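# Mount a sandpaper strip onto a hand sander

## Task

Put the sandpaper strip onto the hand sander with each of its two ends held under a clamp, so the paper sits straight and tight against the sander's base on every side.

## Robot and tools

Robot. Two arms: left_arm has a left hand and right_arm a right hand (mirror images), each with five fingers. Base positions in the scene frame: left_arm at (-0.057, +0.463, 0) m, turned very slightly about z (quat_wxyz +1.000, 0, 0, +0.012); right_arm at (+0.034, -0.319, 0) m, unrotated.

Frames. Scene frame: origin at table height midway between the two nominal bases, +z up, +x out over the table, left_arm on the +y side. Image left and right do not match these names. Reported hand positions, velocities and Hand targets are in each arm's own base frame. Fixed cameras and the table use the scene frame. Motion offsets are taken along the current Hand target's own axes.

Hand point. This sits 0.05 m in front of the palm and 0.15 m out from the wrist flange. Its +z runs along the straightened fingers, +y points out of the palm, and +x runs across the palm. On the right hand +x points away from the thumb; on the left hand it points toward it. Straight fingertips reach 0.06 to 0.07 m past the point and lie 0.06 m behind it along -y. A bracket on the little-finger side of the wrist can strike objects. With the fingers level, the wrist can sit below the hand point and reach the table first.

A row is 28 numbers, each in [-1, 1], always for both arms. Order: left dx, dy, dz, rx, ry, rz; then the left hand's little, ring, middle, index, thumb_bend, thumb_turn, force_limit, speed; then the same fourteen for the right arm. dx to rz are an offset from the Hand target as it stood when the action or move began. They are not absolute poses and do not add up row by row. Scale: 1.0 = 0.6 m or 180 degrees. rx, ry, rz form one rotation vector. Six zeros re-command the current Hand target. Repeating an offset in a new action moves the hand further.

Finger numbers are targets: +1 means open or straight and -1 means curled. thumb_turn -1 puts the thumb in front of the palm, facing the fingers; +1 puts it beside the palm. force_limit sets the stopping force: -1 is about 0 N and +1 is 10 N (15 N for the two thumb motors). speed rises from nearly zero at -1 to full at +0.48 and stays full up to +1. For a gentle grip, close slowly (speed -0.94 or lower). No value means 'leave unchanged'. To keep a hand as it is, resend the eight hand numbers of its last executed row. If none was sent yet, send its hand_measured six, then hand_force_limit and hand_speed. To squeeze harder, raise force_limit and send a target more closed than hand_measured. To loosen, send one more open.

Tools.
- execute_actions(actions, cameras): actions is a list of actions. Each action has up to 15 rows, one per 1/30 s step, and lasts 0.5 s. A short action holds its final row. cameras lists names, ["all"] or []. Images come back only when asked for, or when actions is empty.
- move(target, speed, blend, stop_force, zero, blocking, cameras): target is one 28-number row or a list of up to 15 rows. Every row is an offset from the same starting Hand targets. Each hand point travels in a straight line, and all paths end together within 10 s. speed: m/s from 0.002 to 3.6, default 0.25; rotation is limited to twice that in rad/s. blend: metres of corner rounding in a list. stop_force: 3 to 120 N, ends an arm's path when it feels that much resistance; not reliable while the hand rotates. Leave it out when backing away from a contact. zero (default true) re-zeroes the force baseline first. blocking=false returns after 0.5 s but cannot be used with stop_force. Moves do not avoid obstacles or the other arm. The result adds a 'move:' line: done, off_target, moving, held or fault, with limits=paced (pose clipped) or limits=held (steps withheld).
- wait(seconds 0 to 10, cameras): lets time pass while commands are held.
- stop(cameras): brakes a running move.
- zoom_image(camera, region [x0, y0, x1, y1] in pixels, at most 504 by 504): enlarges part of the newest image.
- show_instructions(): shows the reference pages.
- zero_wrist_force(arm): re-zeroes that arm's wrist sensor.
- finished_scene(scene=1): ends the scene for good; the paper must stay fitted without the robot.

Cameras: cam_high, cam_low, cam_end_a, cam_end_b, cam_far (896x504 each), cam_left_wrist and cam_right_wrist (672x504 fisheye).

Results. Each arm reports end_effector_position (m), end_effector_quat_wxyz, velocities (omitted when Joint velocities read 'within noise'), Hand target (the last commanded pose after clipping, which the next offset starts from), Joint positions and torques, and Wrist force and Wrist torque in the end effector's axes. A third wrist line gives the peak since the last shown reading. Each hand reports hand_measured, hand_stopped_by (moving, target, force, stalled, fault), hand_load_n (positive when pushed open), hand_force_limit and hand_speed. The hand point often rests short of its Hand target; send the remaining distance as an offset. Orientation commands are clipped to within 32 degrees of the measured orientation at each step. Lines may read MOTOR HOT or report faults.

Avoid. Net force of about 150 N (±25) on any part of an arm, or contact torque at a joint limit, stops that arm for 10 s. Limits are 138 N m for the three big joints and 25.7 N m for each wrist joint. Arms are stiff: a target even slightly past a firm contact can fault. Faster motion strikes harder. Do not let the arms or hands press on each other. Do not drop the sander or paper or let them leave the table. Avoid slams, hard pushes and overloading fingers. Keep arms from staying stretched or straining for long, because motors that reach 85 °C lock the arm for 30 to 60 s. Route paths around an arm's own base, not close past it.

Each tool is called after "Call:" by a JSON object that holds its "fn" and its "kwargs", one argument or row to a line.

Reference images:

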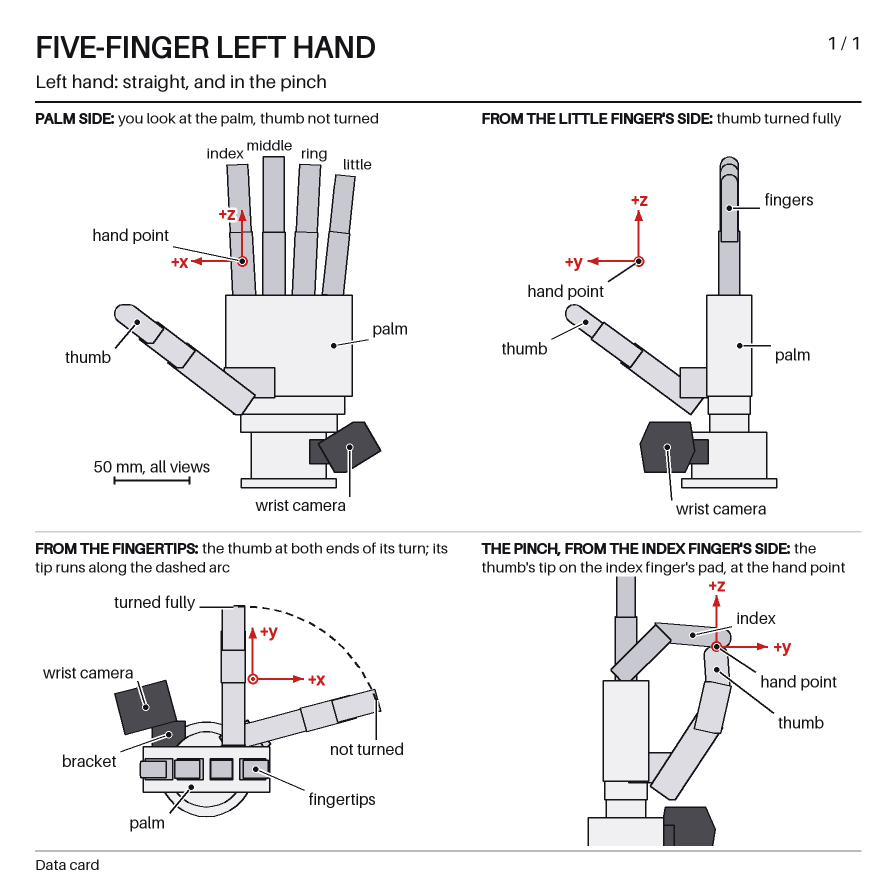

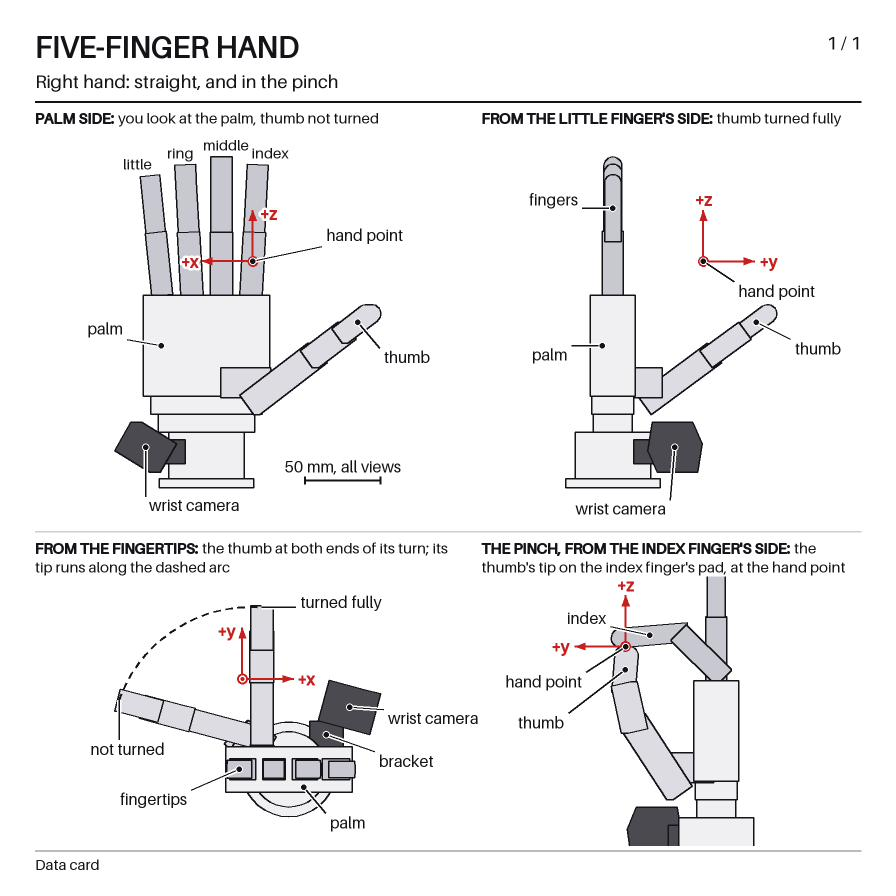

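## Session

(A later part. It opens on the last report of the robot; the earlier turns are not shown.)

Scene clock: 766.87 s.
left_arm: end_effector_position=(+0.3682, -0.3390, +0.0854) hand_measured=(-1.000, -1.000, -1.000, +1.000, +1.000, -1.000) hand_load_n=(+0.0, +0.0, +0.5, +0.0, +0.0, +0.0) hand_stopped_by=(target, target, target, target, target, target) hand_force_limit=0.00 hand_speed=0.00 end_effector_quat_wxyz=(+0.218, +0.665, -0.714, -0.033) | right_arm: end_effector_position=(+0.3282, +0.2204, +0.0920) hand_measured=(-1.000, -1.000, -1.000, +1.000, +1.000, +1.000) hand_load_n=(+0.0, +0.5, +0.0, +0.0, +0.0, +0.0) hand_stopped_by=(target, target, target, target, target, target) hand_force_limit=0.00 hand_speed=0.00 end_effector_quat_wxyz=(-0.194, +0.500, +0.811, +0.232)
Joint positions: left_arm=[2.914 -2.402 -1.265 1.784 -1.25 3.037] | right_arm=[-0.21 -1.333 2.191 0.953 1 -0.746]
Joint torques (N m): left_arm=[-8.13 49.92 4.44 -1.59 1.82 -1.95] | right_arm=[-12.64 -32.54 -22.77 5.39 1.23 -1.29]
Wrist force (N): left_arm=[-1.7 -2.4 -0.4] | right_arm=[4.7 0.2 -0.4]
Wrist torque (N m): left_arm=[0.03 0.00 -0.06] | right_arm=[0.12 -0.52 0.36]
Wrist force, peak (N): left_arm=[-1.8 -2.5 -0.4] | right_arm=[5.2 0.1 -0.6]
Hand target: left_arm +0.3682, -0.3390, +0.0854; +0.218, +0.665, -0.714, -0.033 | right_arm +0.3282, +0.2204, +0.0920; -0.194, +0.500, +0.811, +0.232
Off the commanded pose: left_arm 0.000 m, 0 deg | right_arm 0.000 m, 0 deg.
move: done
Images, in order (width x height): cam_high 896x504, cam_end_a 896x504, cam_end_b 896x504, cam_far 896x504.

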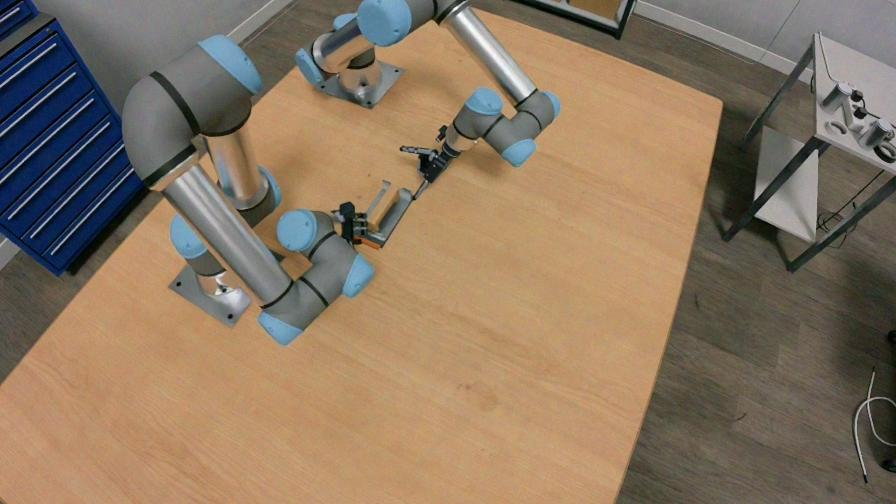

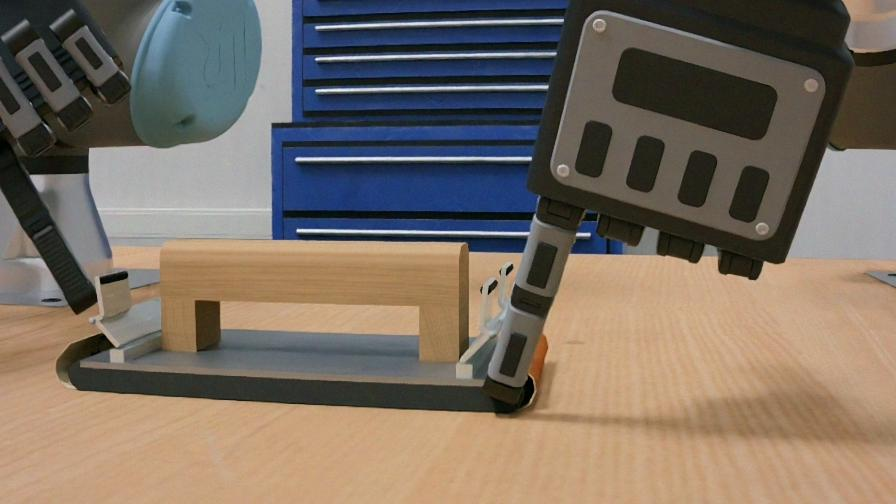

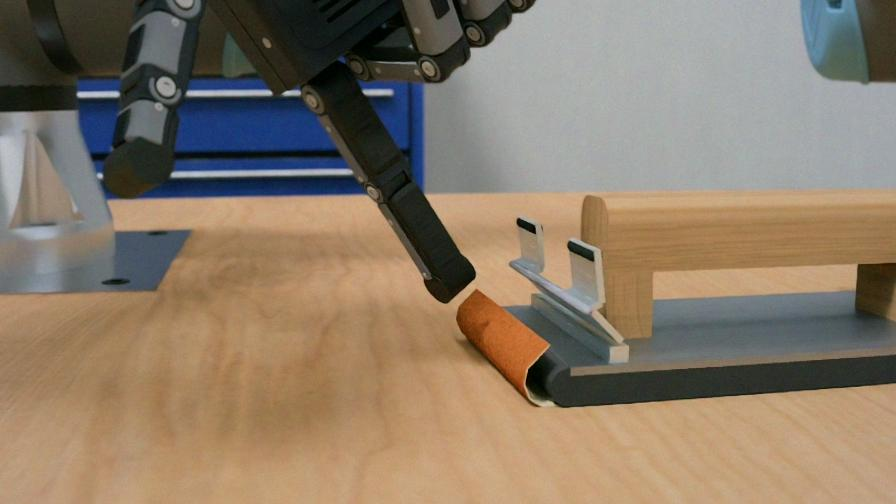

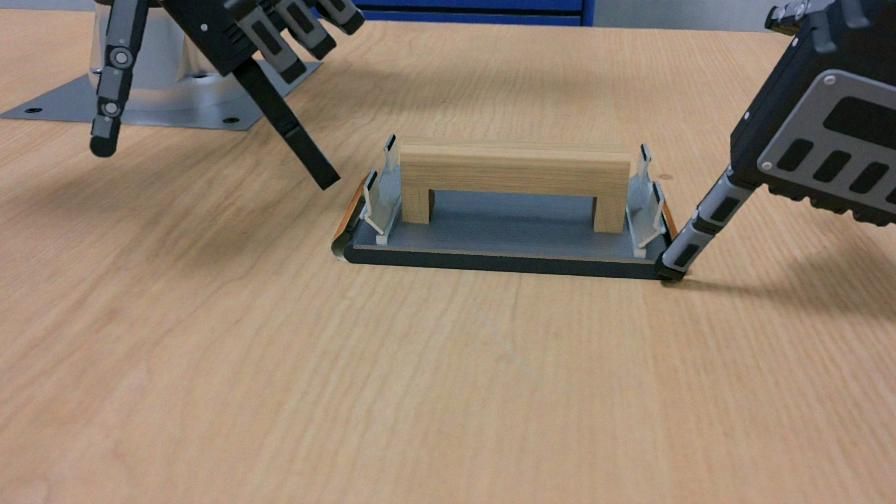

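Call:
{"fn": "move", "kwargs": {
  "target": [
    [0,0.0055,0.0021,0,0,0,-1,-1,-1,1,1,-1,0,0,0,0,0,0,0,0,-1,-1,-1,1,1,1,0,0],
    [0,-0.03,-0.0112,0,0,0,-1,-1,-1,1,1,-1,0,0,0,0,0,0,0,0,-1,-1,-1,1,1,1,0,0]
  ],
  "speed": 0.04,
  "cameras": ["cam_high", "cam_end_a", "cam_end_b", "cam_far"]
}}

Call:
{"fn": "zoom_image", "kwargs": {
  "camera": "cam_far",
  "region": [600, 130, 720, 290]
}}

Call:
{"fn": "zoom_image", "kwargs": {
  "camera": "cam_end_a",
  "region": [440, 250, 600, 430]
}}

Scene clock: 776.17 s.
left_arm: end_effector_position=(+0.3873, -0.3395, +0.0854) hand_measured=(-1.000, -1.000, -1.000, +1.000, +1.000, -1.000) hand_load_n=(+0.0, +0.0, +0.0, +0.5, +0.0, +0.0) hand_stopped_by=(target, target, target, target, target, target) hand_force_limit=0.00 hand_speed=0.00 end_effector_quat_wxyz=(+0.218, +0.665, -0.714, -0.033) | right_arm: end_effector_position=(+0.3282, +0.2204, +0.0920) hand_measured=(-1.000, -1.000, -1.000, +1.000, +1.000, +1.000) hand_load_n=(+0.0, +0.0, +0.0, +0.0, -0.5, +0.0) hand_stopped_by=(target, target, target, target, target, target) hand_force_limit=0.00 hand_speed=0.00 end_effector_quat_wxyz=(-0.194, +0.500, +0.811, +0.232)
Joint positions: left_arm=[2.921 -2.441 -1.19 1.746 -1.252 3.043] | right_arm=[-0.21 -1.333 2.191 0.953 1 -0.746]
Joint torques (N m): left_arm=[8.67 34.86 21.89 -4.97 -0.92 1.39] | right_arm=[-12.67 -32.76 -22.08 5.18 1.15 -1.24]
Wrist force (N): left_arm=[-0.3 -0.6 0.7] | right_arm=[4.9 0.3 -0.3]
Wrist torque (N m): left_arm=[-0.08 0.12 -0.10] | right_arm=[0.12 -0.56 0.37]
Wrist force, peak (N): left_arm=[-1.8 -2.7 -0.3] | right_arm=[5.2 0.2 -0.4]
Hand target: left_arm +0.3874, -0.3395, +0.0854; +0.218, +0.665, -0.714, -0.033 | right_arm +0.3282, +0.2204, +0.0920; -0.194, +0.500, +0.811, +0.232
Off the commanded pose: left_arm 0.000 m, 0 deg | right_arm 0.000 m, 0 deg.
move: done
Images, in order (width x height): cam_high 896x504, cam_end_a 896x504, cam_end_b 896x504, cam_far 896x504.

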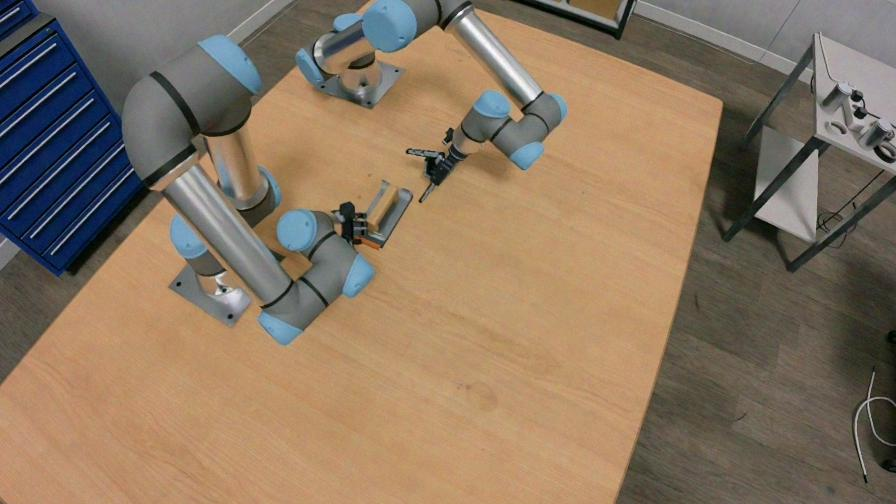

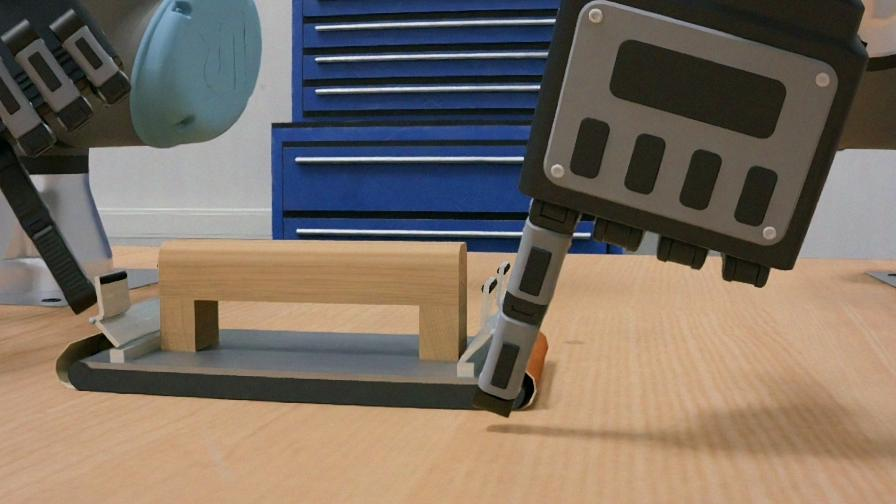

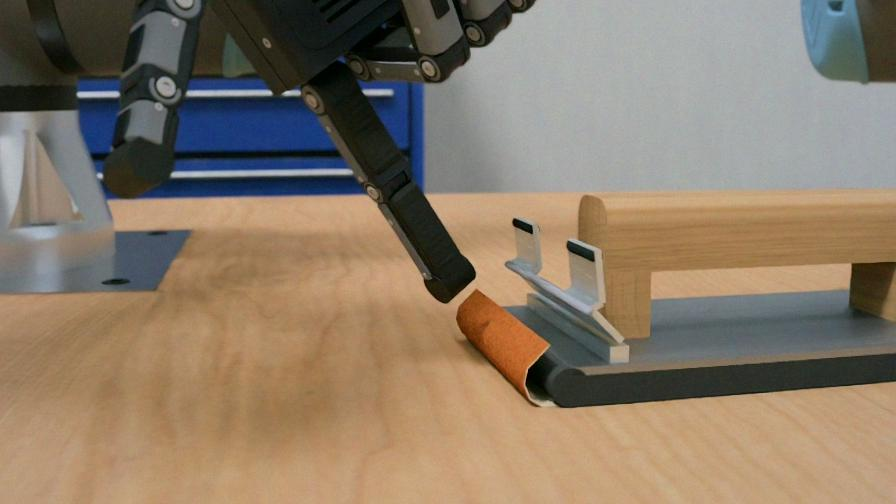

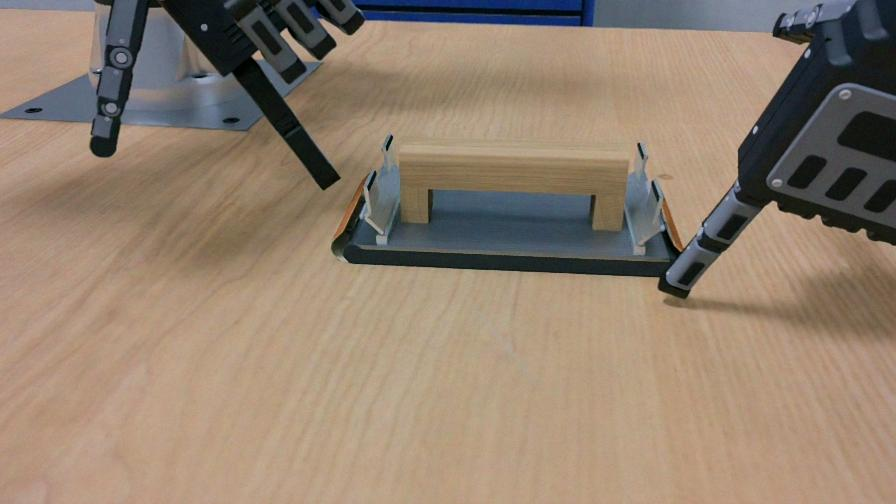

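Scaled by 3.150 from the camera's 896x504 image, which has a finer 1280x720 frame.

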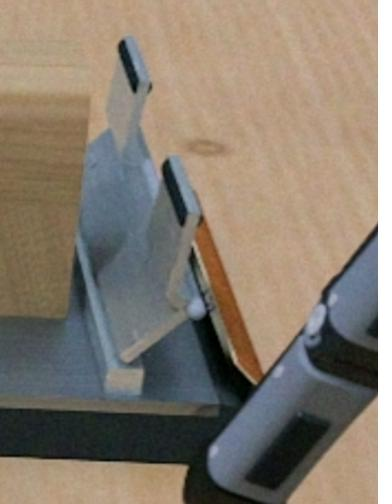

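Scaled by 2.800 from the camera's 896x504 image, which has a finer 1280x720 frame.

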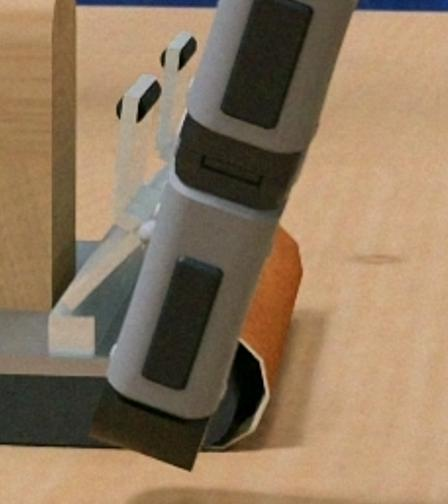

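Call:
{"fn": "move", "kwargs": {
  "target": [
    [0.0445,0.0562,-0.1505,0,0,0,-1,1,-1,1,1,1,0,0,-0.1082,-0.1573,-0.0317,0,0,0.6389,-1,-1,-1,1,1,1,0,0],
    [0.3567,0.0195,-0.0632,0.0434,0.1459,-0.498,-1,1,-1,1,1,1,0,0,-0.1082,-0.1573,-0.0317,0,0,0.6389,-1,-1,-1,1,1,1,0,0]
  ],
  "speed": 0.35,
  "cameras": ["all"]
}}

Scene clock: 900.47 s.
left_arm: end_effector_position=(+0.3852, -0.5352, +0.1806) hand_measured=(-1.000, +1.000, -1.000, +1.000, +1.000, +1.000) hand_load_n=(+0.0, +0.5, +0.0, +0.0, +0.0, +0.0) hand_stopped_by=(target, target, target, target, target, target) hand_force_limit=0.00 hand_speed=0.00 end_effector_quat_wxyz=(+0.231, +0.973, +0.018, +0.005) | right_arm: end_effector_position=(+0.2722, +0.1257, +0.0549) hand_measured=(-1.000, -1.000, -1.000, +1.000, +1.000, +1.000) hand_load_n=(+0.0, +0.0, +0.0, +0.0, +0.0, +0.0) hand_stopped_by=(target, target, target, target, target, target) hand_force_limit=0.00 hand_speed=0.00 end_effector_quat_wxyz=(-0.300, +0.953, +0.014, -0.039)
Joint positions: left_arm=[2.591 -2.1 -1.367 2.169 -1.188 0.93] | right_arm=[-0.318 -1.232 2.109 0.999 1.029 1.138]
Joint torques (N m): left_arm=[-8.41 43.46 26.72 -0.54 -0.8 -1.96] | right_arm=[-6.75 -12.16 -22.42 0.43 1.28 1.5]
Wrist force (N): left_arm=[-0.4 -0.4 1.1] | right_arm=[2.9 -1.1 -0.4]
Wrist torque (N m): left_arm=[-0.07 0.12 0.01] | right_arm=[-0.13 -0.32 0.06]
Wrist force, peak (N): left_arm=[-0.4 -1.0 0.9] | right_arm=[5.0 -1.4 -1.0]
Hand target: left_arm +0.3852, -0.5352, +0.1806; +0.231, +0.973, +0.018, +0.005 | right_arm +0.2722, +0.1257, +0.0549; -0.300, +0.953, +0.014, -0.039
Off the commanded pose: left_arm 0.000 m, 0 deg | right_arm 0.000 m, 0 deg.
move: done

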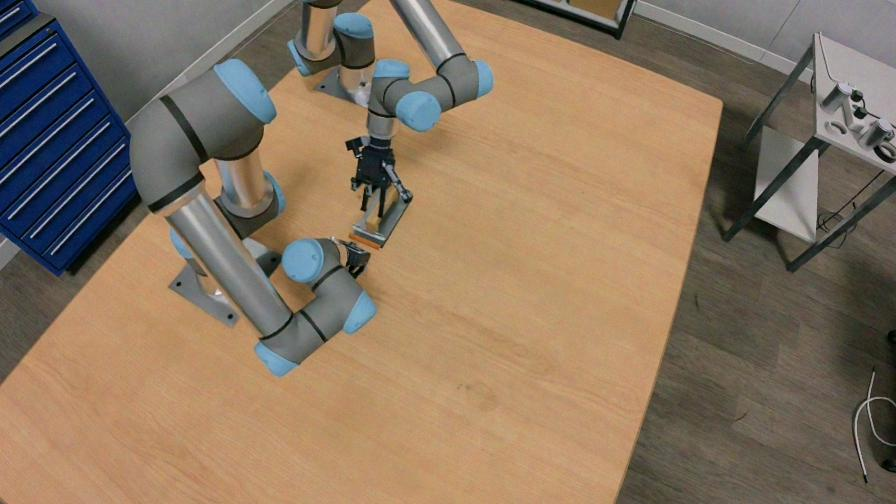

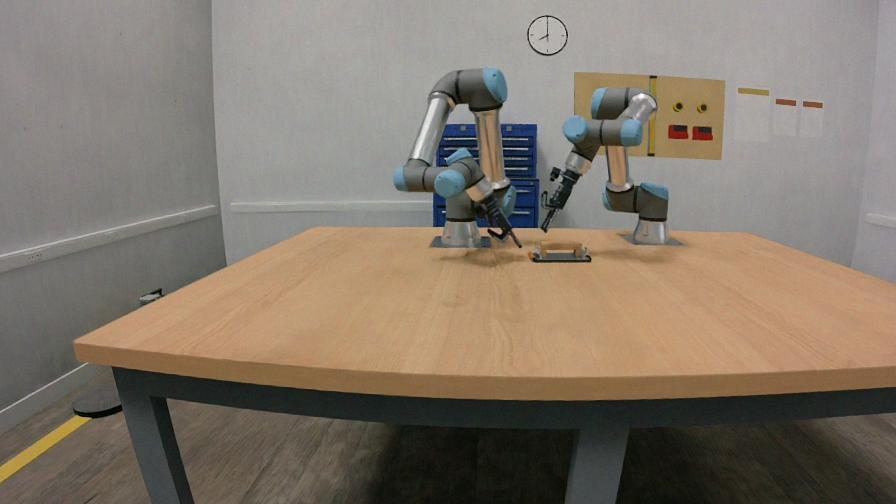

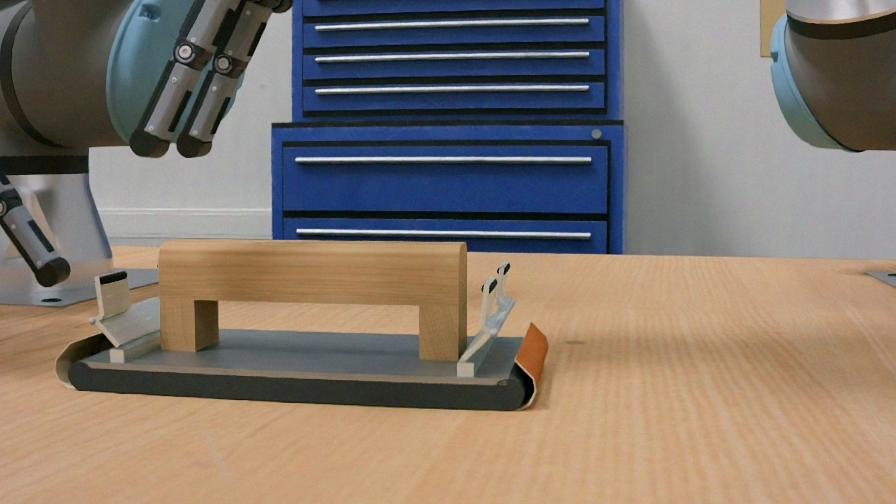

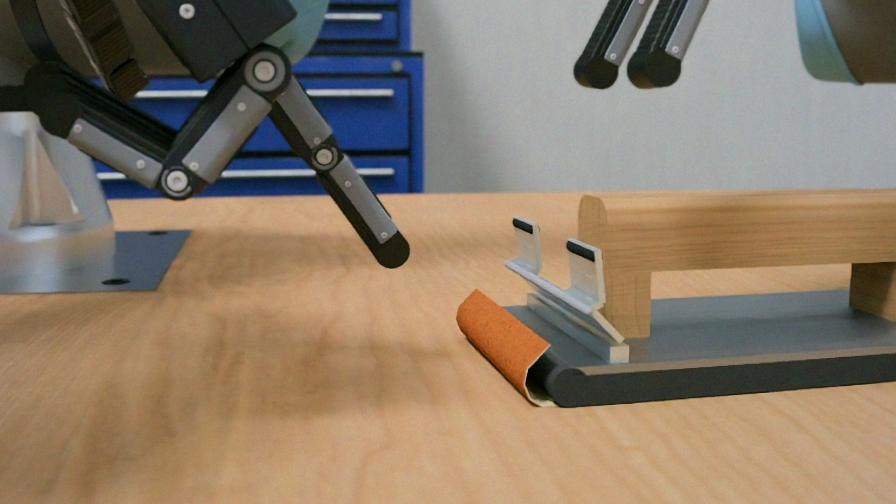

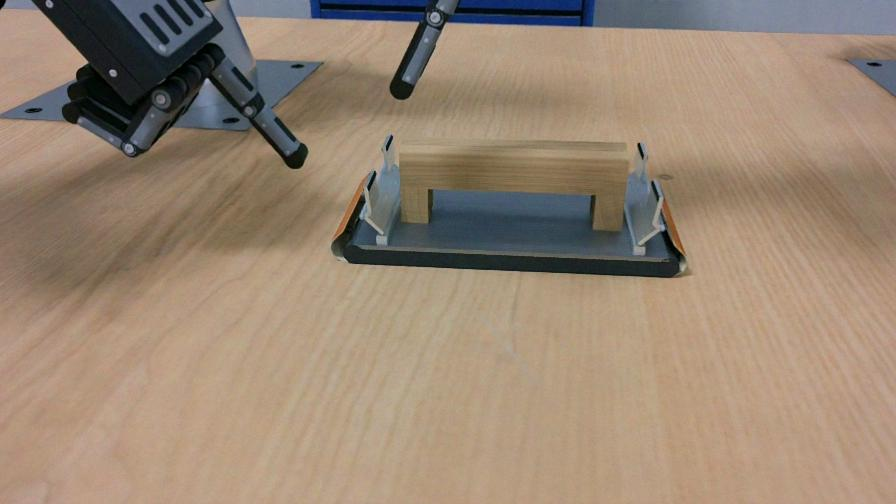

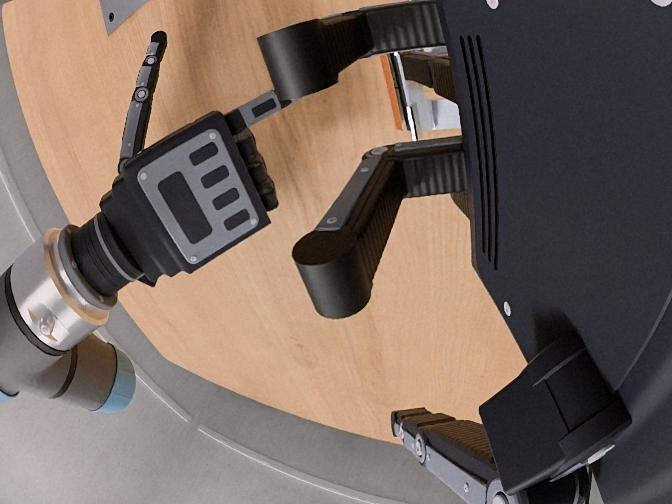

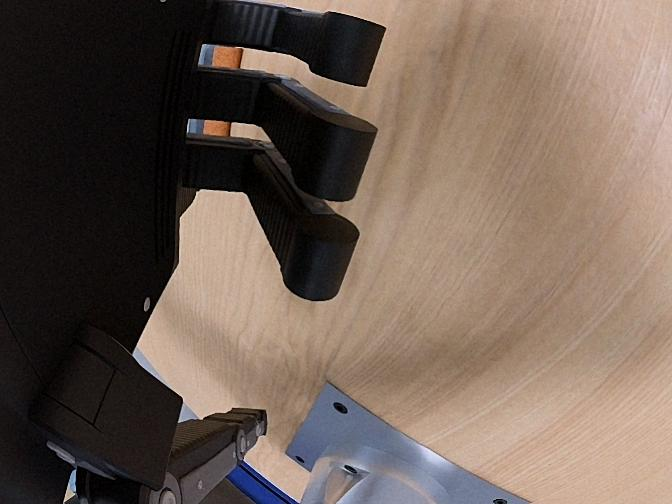

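Call:
{"fn": "zoom_image", "kwargs": {
  "camera": "cam_far",
  "region": [600, 130, 720, 290]
}}

Call:
{"fn": "zoom_image", "kwargs": {
  "camera": "cam_end_a",
  "region": [440, 250, 600, 430]
}}

Call:
{"fn": "zoom_image", "kwargs": {
  "camera": "cam_high",
  "region": [330, 120, 430, 280]
}}

Scaled by 3.150 from the camera's 896x504 image, which has a finer 1280x720 frame.

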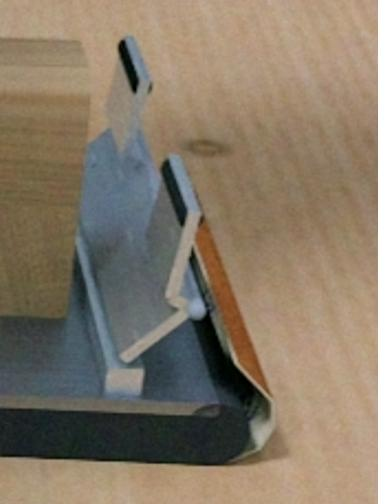

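Scaled by 2.800 from the camera's 896x504 image, which has a finer 1280x720 frame.

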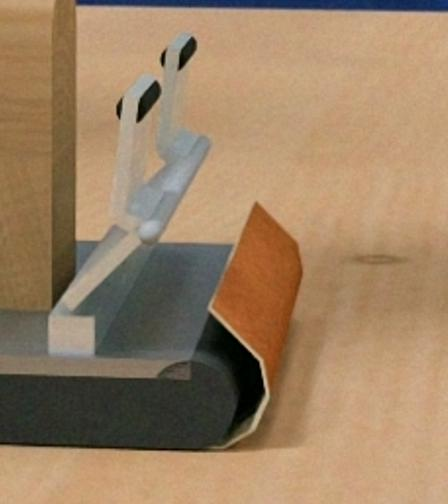

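Scaled by 3.150 from the camera's 896x504 image, which has a finer 1280x720 frame.

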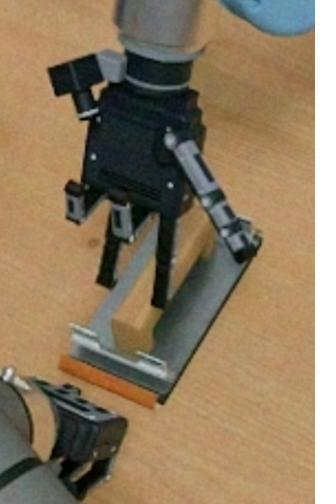

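Call:
{"fn": "move", "kwargs": {
  "target": [
    [0.0064,-0.0103,0.0358,0,0,0,-1,1,-1,1,1,1,0,0,0,-0.0032,0.0595,0,0,0,-1,-1,-1,1,1,1,0,0]
  ],
  "speed": 0.06,
  "cameras": ["cam_high", "cam_end_a", "cam_end_b", "cam_far"]
}}

Call:
{"fn": "zoom_image", "kwargs": {
  "camera": "cam_high",
  "region": [340, 180, 410, 260]
}}

Call:
{"fn": "zoom_image", "kwargs": {
  "camera": "cam_end_b",
  "region": [430, 120, 700, 420]
}}

Call:
{"fn": "zoom_image", "kwargs": {
  "camera": "cam_far",
  "region": [320, 80, 460, 280]
}}

Scene clock: 934.37 s.
left_arm: end_effector_position=(+0.3892, -0.5392, +0.1587) hand_measured=(-1.000, +1.000, -1.000, +1.000, +1.000, +1.000) hand_load_n=(+0.0, +0.5, +0.0, +0.0, +0.0, +0.0) hand_stopped_by=(target, target, target, target, target, target) hand_force_limit=0.00 hand_speed=0.00 end_effector_quat_wxyz=(+0.231, +0.973, +0.018, +0.005) | right_arm: end_effector_position=(+0.2692, +0.1475, +0.0270) hand_measured=(-1.000, -1.000, -1.000, +1.000, +1.000, +1.000) hand_load_n=(+0.0, +0.0, +0.0, +0.0, +0.0, +0.0) hand_stopped_by=(target, target, target, target, target, target) hand_force_limit=0.00 hand_speed=0.00 end_effector_quat_wxyz=(-0.300, +0.953, +0.014, -0.039)
Joint positions: left_arm=[2.588 -2.131 -1.376 2.211 -1.188 0.927] | right_arm=[-0.25 -1.178 2.121 0.893 1.01 1.215]
Joint torques (N m): left_arm=[-7.33 27.7 7.8 -0.57 -0.79 -1.78] | right_arm=[13.86 -13 1.93 0.56 -2.72 1.6]
Wrist force (N): left_arm=[-0.3 -0.2 0.9] | right_arm=[2.2 -1.4 -0.8]
Wrist torque (N m): left_arm=[-0.03 0.09 0.01] | right_arm=[-0.11 -0.24 -0.03]
Wrist force, peak (N): left_arm=[-0.4 -0.4 1.1] | right_arm=[3.0 -1.3 -1.1]
Hand target: left_arm +0.3892, -0.5392, +0.1587; +0.231, +0.973, +0.018, +0.005 | right_arm +0.2692, +0.1476, +0.0269; -0.300, +0.953, +0.014, -0.039
Off the commanded pose: left_arm 0.000 m, 0 deg | right_arm 0.000 m, 0 deg.
move: done
Images, in order (width x height): cam_high 896x504, cam_end_a 896x504, cam_end_b 896x504, cam_far 896x504.

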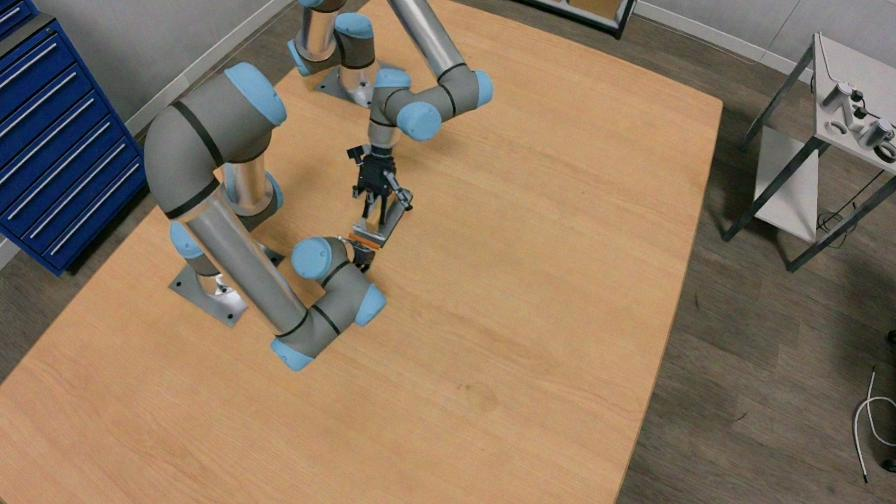

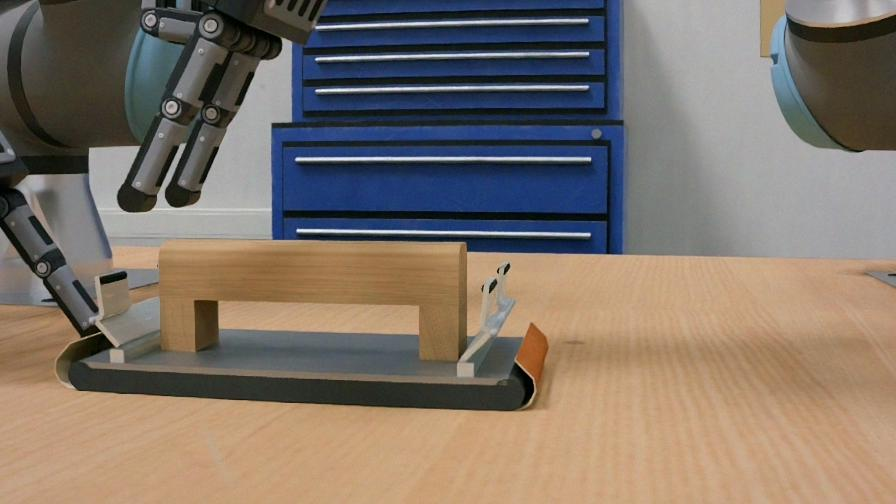

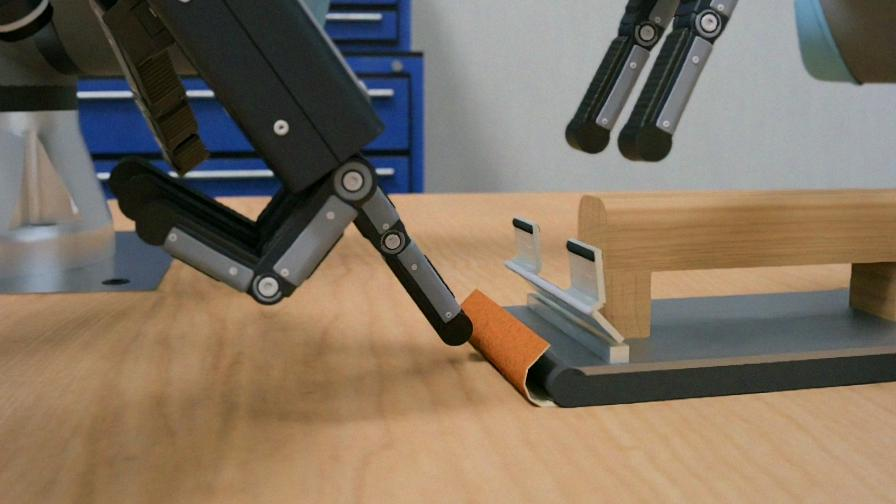

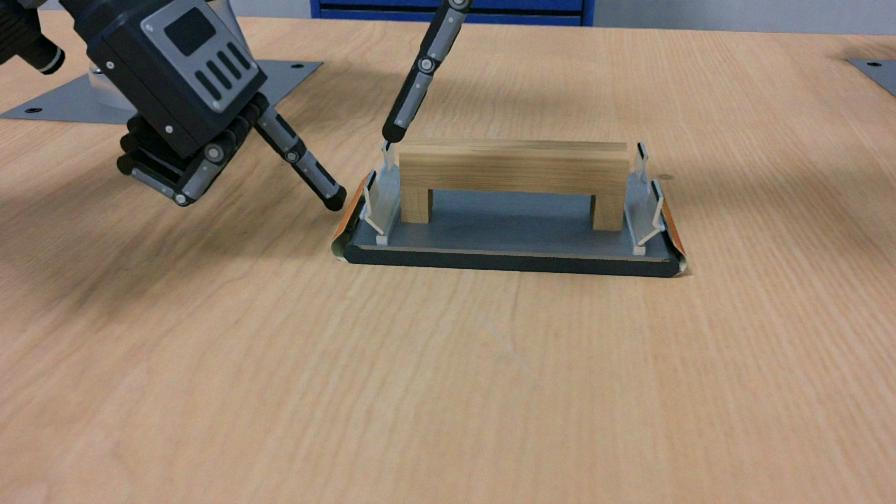

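Scaled by 6.300 from the camera's 896x504 image, which has a finer 1280x720 frame.

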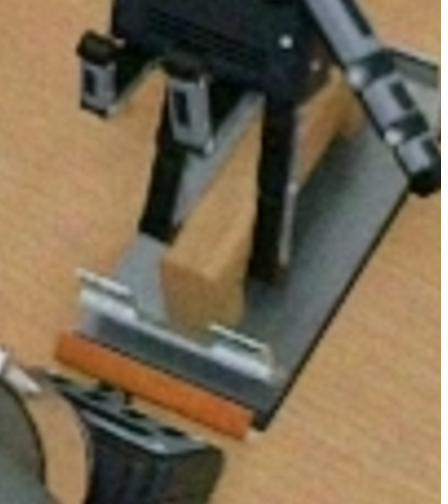

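Scaled by 1.680 from the camera's 896x504 image, which has a finer 1280x720 frame.

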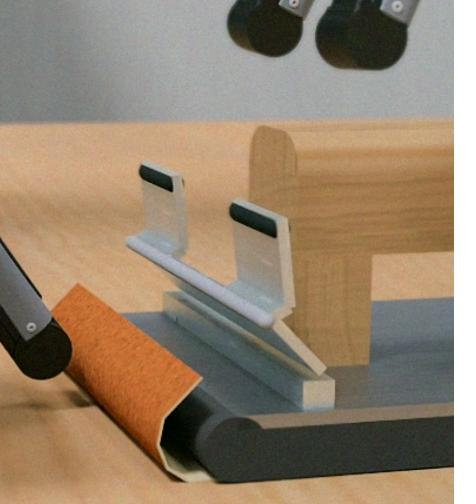

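Scaled by 2.520 from the camera's 896x504 image, which has a finer 1280x720 frame.

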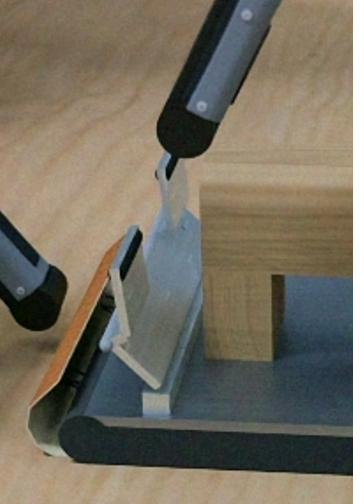

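Call:
{"fn": "move", "kwargs": {
  "target": [
    [0.0142,0.0005,0.0002,0,0,0,1,-1,-1,1,1,1,0,0,0,0,0,0,0,0,-1,-1,-1,1,1,1,0,0]
  ],
  "speed": 0.03,
  "cameras": ["cam_high", "cam_end_a", "cam_end_b", "cam_far"]
}}

Call:
{"fn": "zoom_image", "kwargs": {
  "camera": "cam_high",
  "region": [340, 180, 410, 260]
}}

Call:
{"fn": "zoom_image", "kwargs": {
  "camera": "cam_end_b",
  "region": [430, 120, 700, 420]
}}

Call:
{"fn": "zoom_image", "kwargs": {
  "camera": "cam_far",
  "region": [320, 80, 460, 280]
}}

Scene clock: 973.47 s.
left_arm: end_effector_position=(+0.3977, -0.5392, +0.1587) hand_measured=(+1.000, -1.000, -1.000, +1.000, +1.000, +1.000) hand_load_n=(+0.0, +0.0, +0.0, +0.0, +0.0, +0.0) hand_stopped_by=(target, target, target, target, target, target) hand_force_limit=0.00 hand_speed=0.00 end_effector_quat_wxyz=(+0.231, +0.973, +0.018, +0.005) | right_arm: end_effector_position=(+0.2692, +0.1476, +0.0269) hand_measured=(-1.000, -1.000, -1.000, +1.000, +1.000, +1.000) hand_load_n=(+0.0, +0.0, +0.0, +0.0, +0.0, +0.0) hand_stopped_by=(target, target, target, target, target, target) hand_force_limit=0.00 hand_speed=0.00 end_effector_quat_wxyz=(-0.300, +0.953, +0.014, -0.039)
Joint positions: left_arm=[2.597 -2.145 -1.354 2.2 -1.186 0.936] | right_arm=[-0.25 -1.178 2.121 0.893 1.01 1.215]
Joint torques (N m): left_arm=[8.93 28.21 26.25 -3.77 1.39 1.39] | right_arm=[12.9 -13.76 -2.69 0.57 -2.41 1.46]
Wrist force (N): left_arm=[-0.4 -0.3 1.0] | right_arm=[2.1 -1.4 -0.5]
Wrist torque (N m): left_arm=[-0.06 0.13 -0.11] | right_arm=[-0.13 -0.23 -0.04]
Wrist force, peak (N): left_arm=[-0.6 -0.4 1.0] | right_arm=[2.5 -1.6 -0.8]
Hand target: left_arm +0.3978, -0.5392, +0.1587; +0.231, +0.973, +0.018, +0.005 | right_arm +0.2692, +0.1476, +0.0269; -0.300, +0.953, +0.014, -0.039
Off the commanded pose: left_arm 0.000 m, 0 deg | right_arm 0.000 m, 0 deg.
move: done
Images, in order (width x height): cam_high 896x504, cam_end_a 896x504, cam_end_b 896x504, cam_far 896x504.

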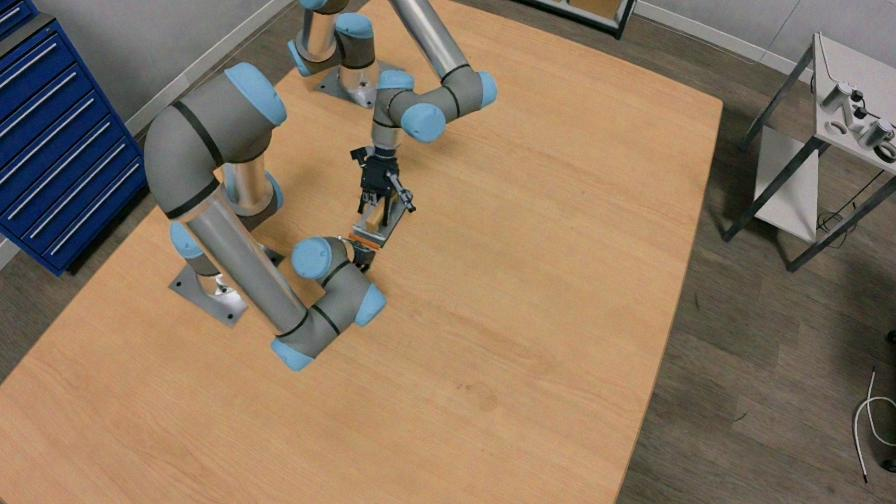

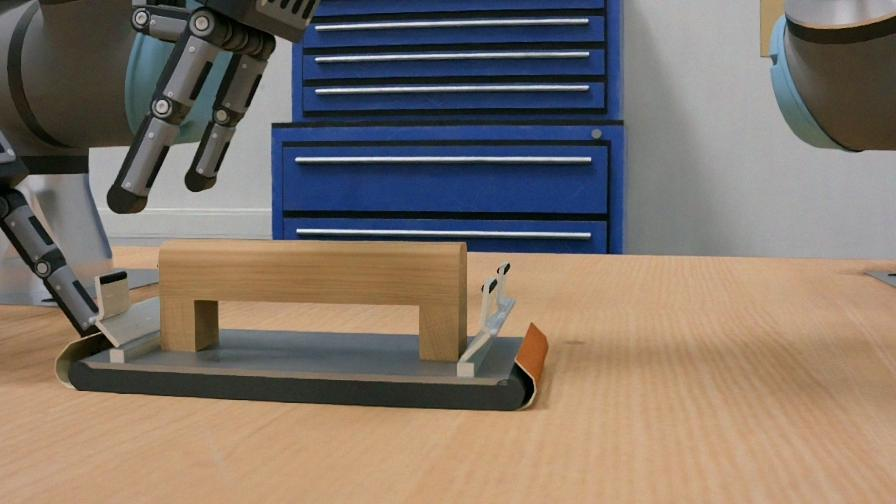

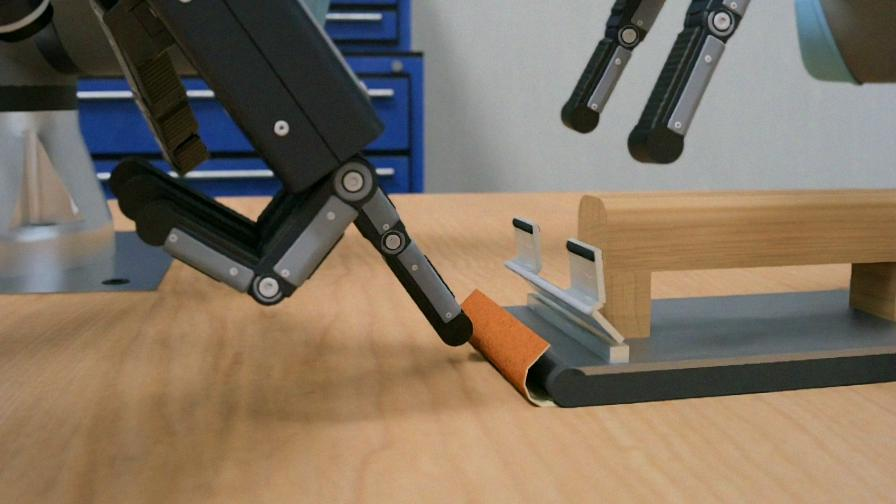

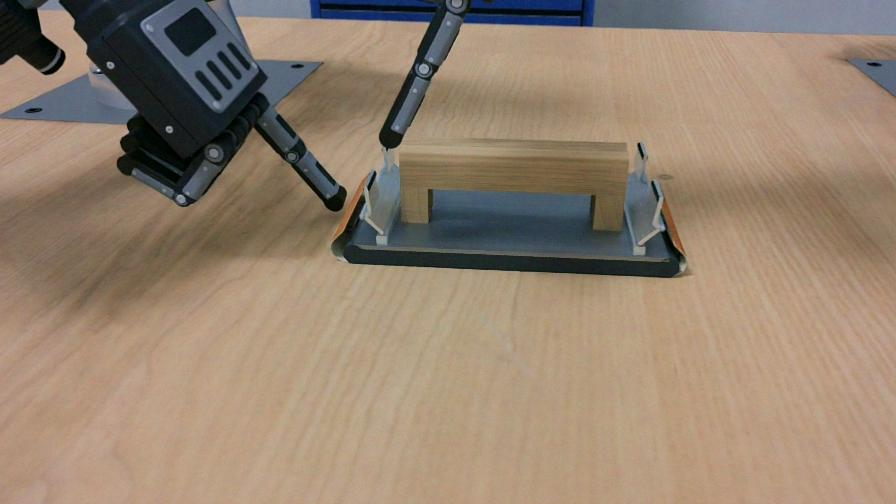

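Scaled by 6.300 from the camera's 896x504 image, which has a finer 1280x720 frame.

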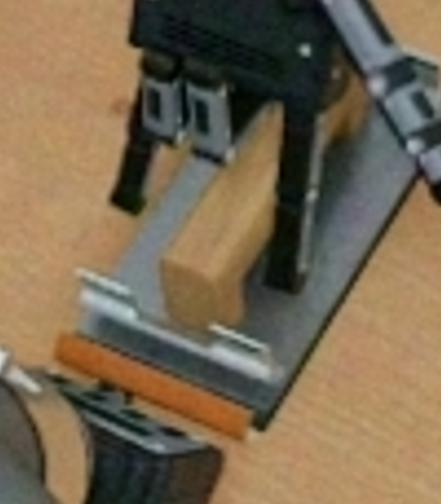

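Scaled by 1.680 from the camera's 896x504 image, which has a finer 1280x720 frame.

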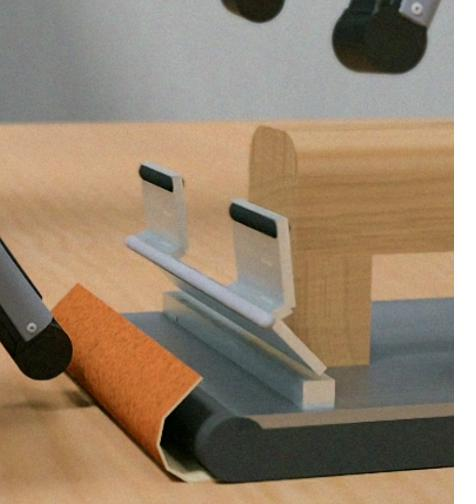

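Scaled by 2.520 from the camera's 896x504 image, which has a finer 1280x720 frame.

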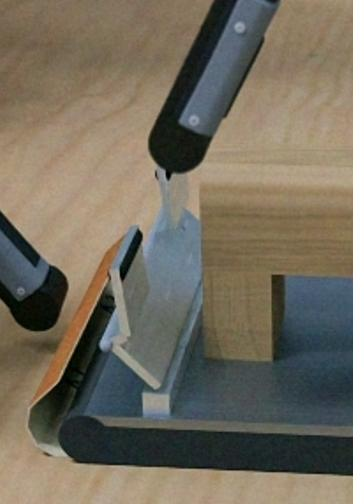

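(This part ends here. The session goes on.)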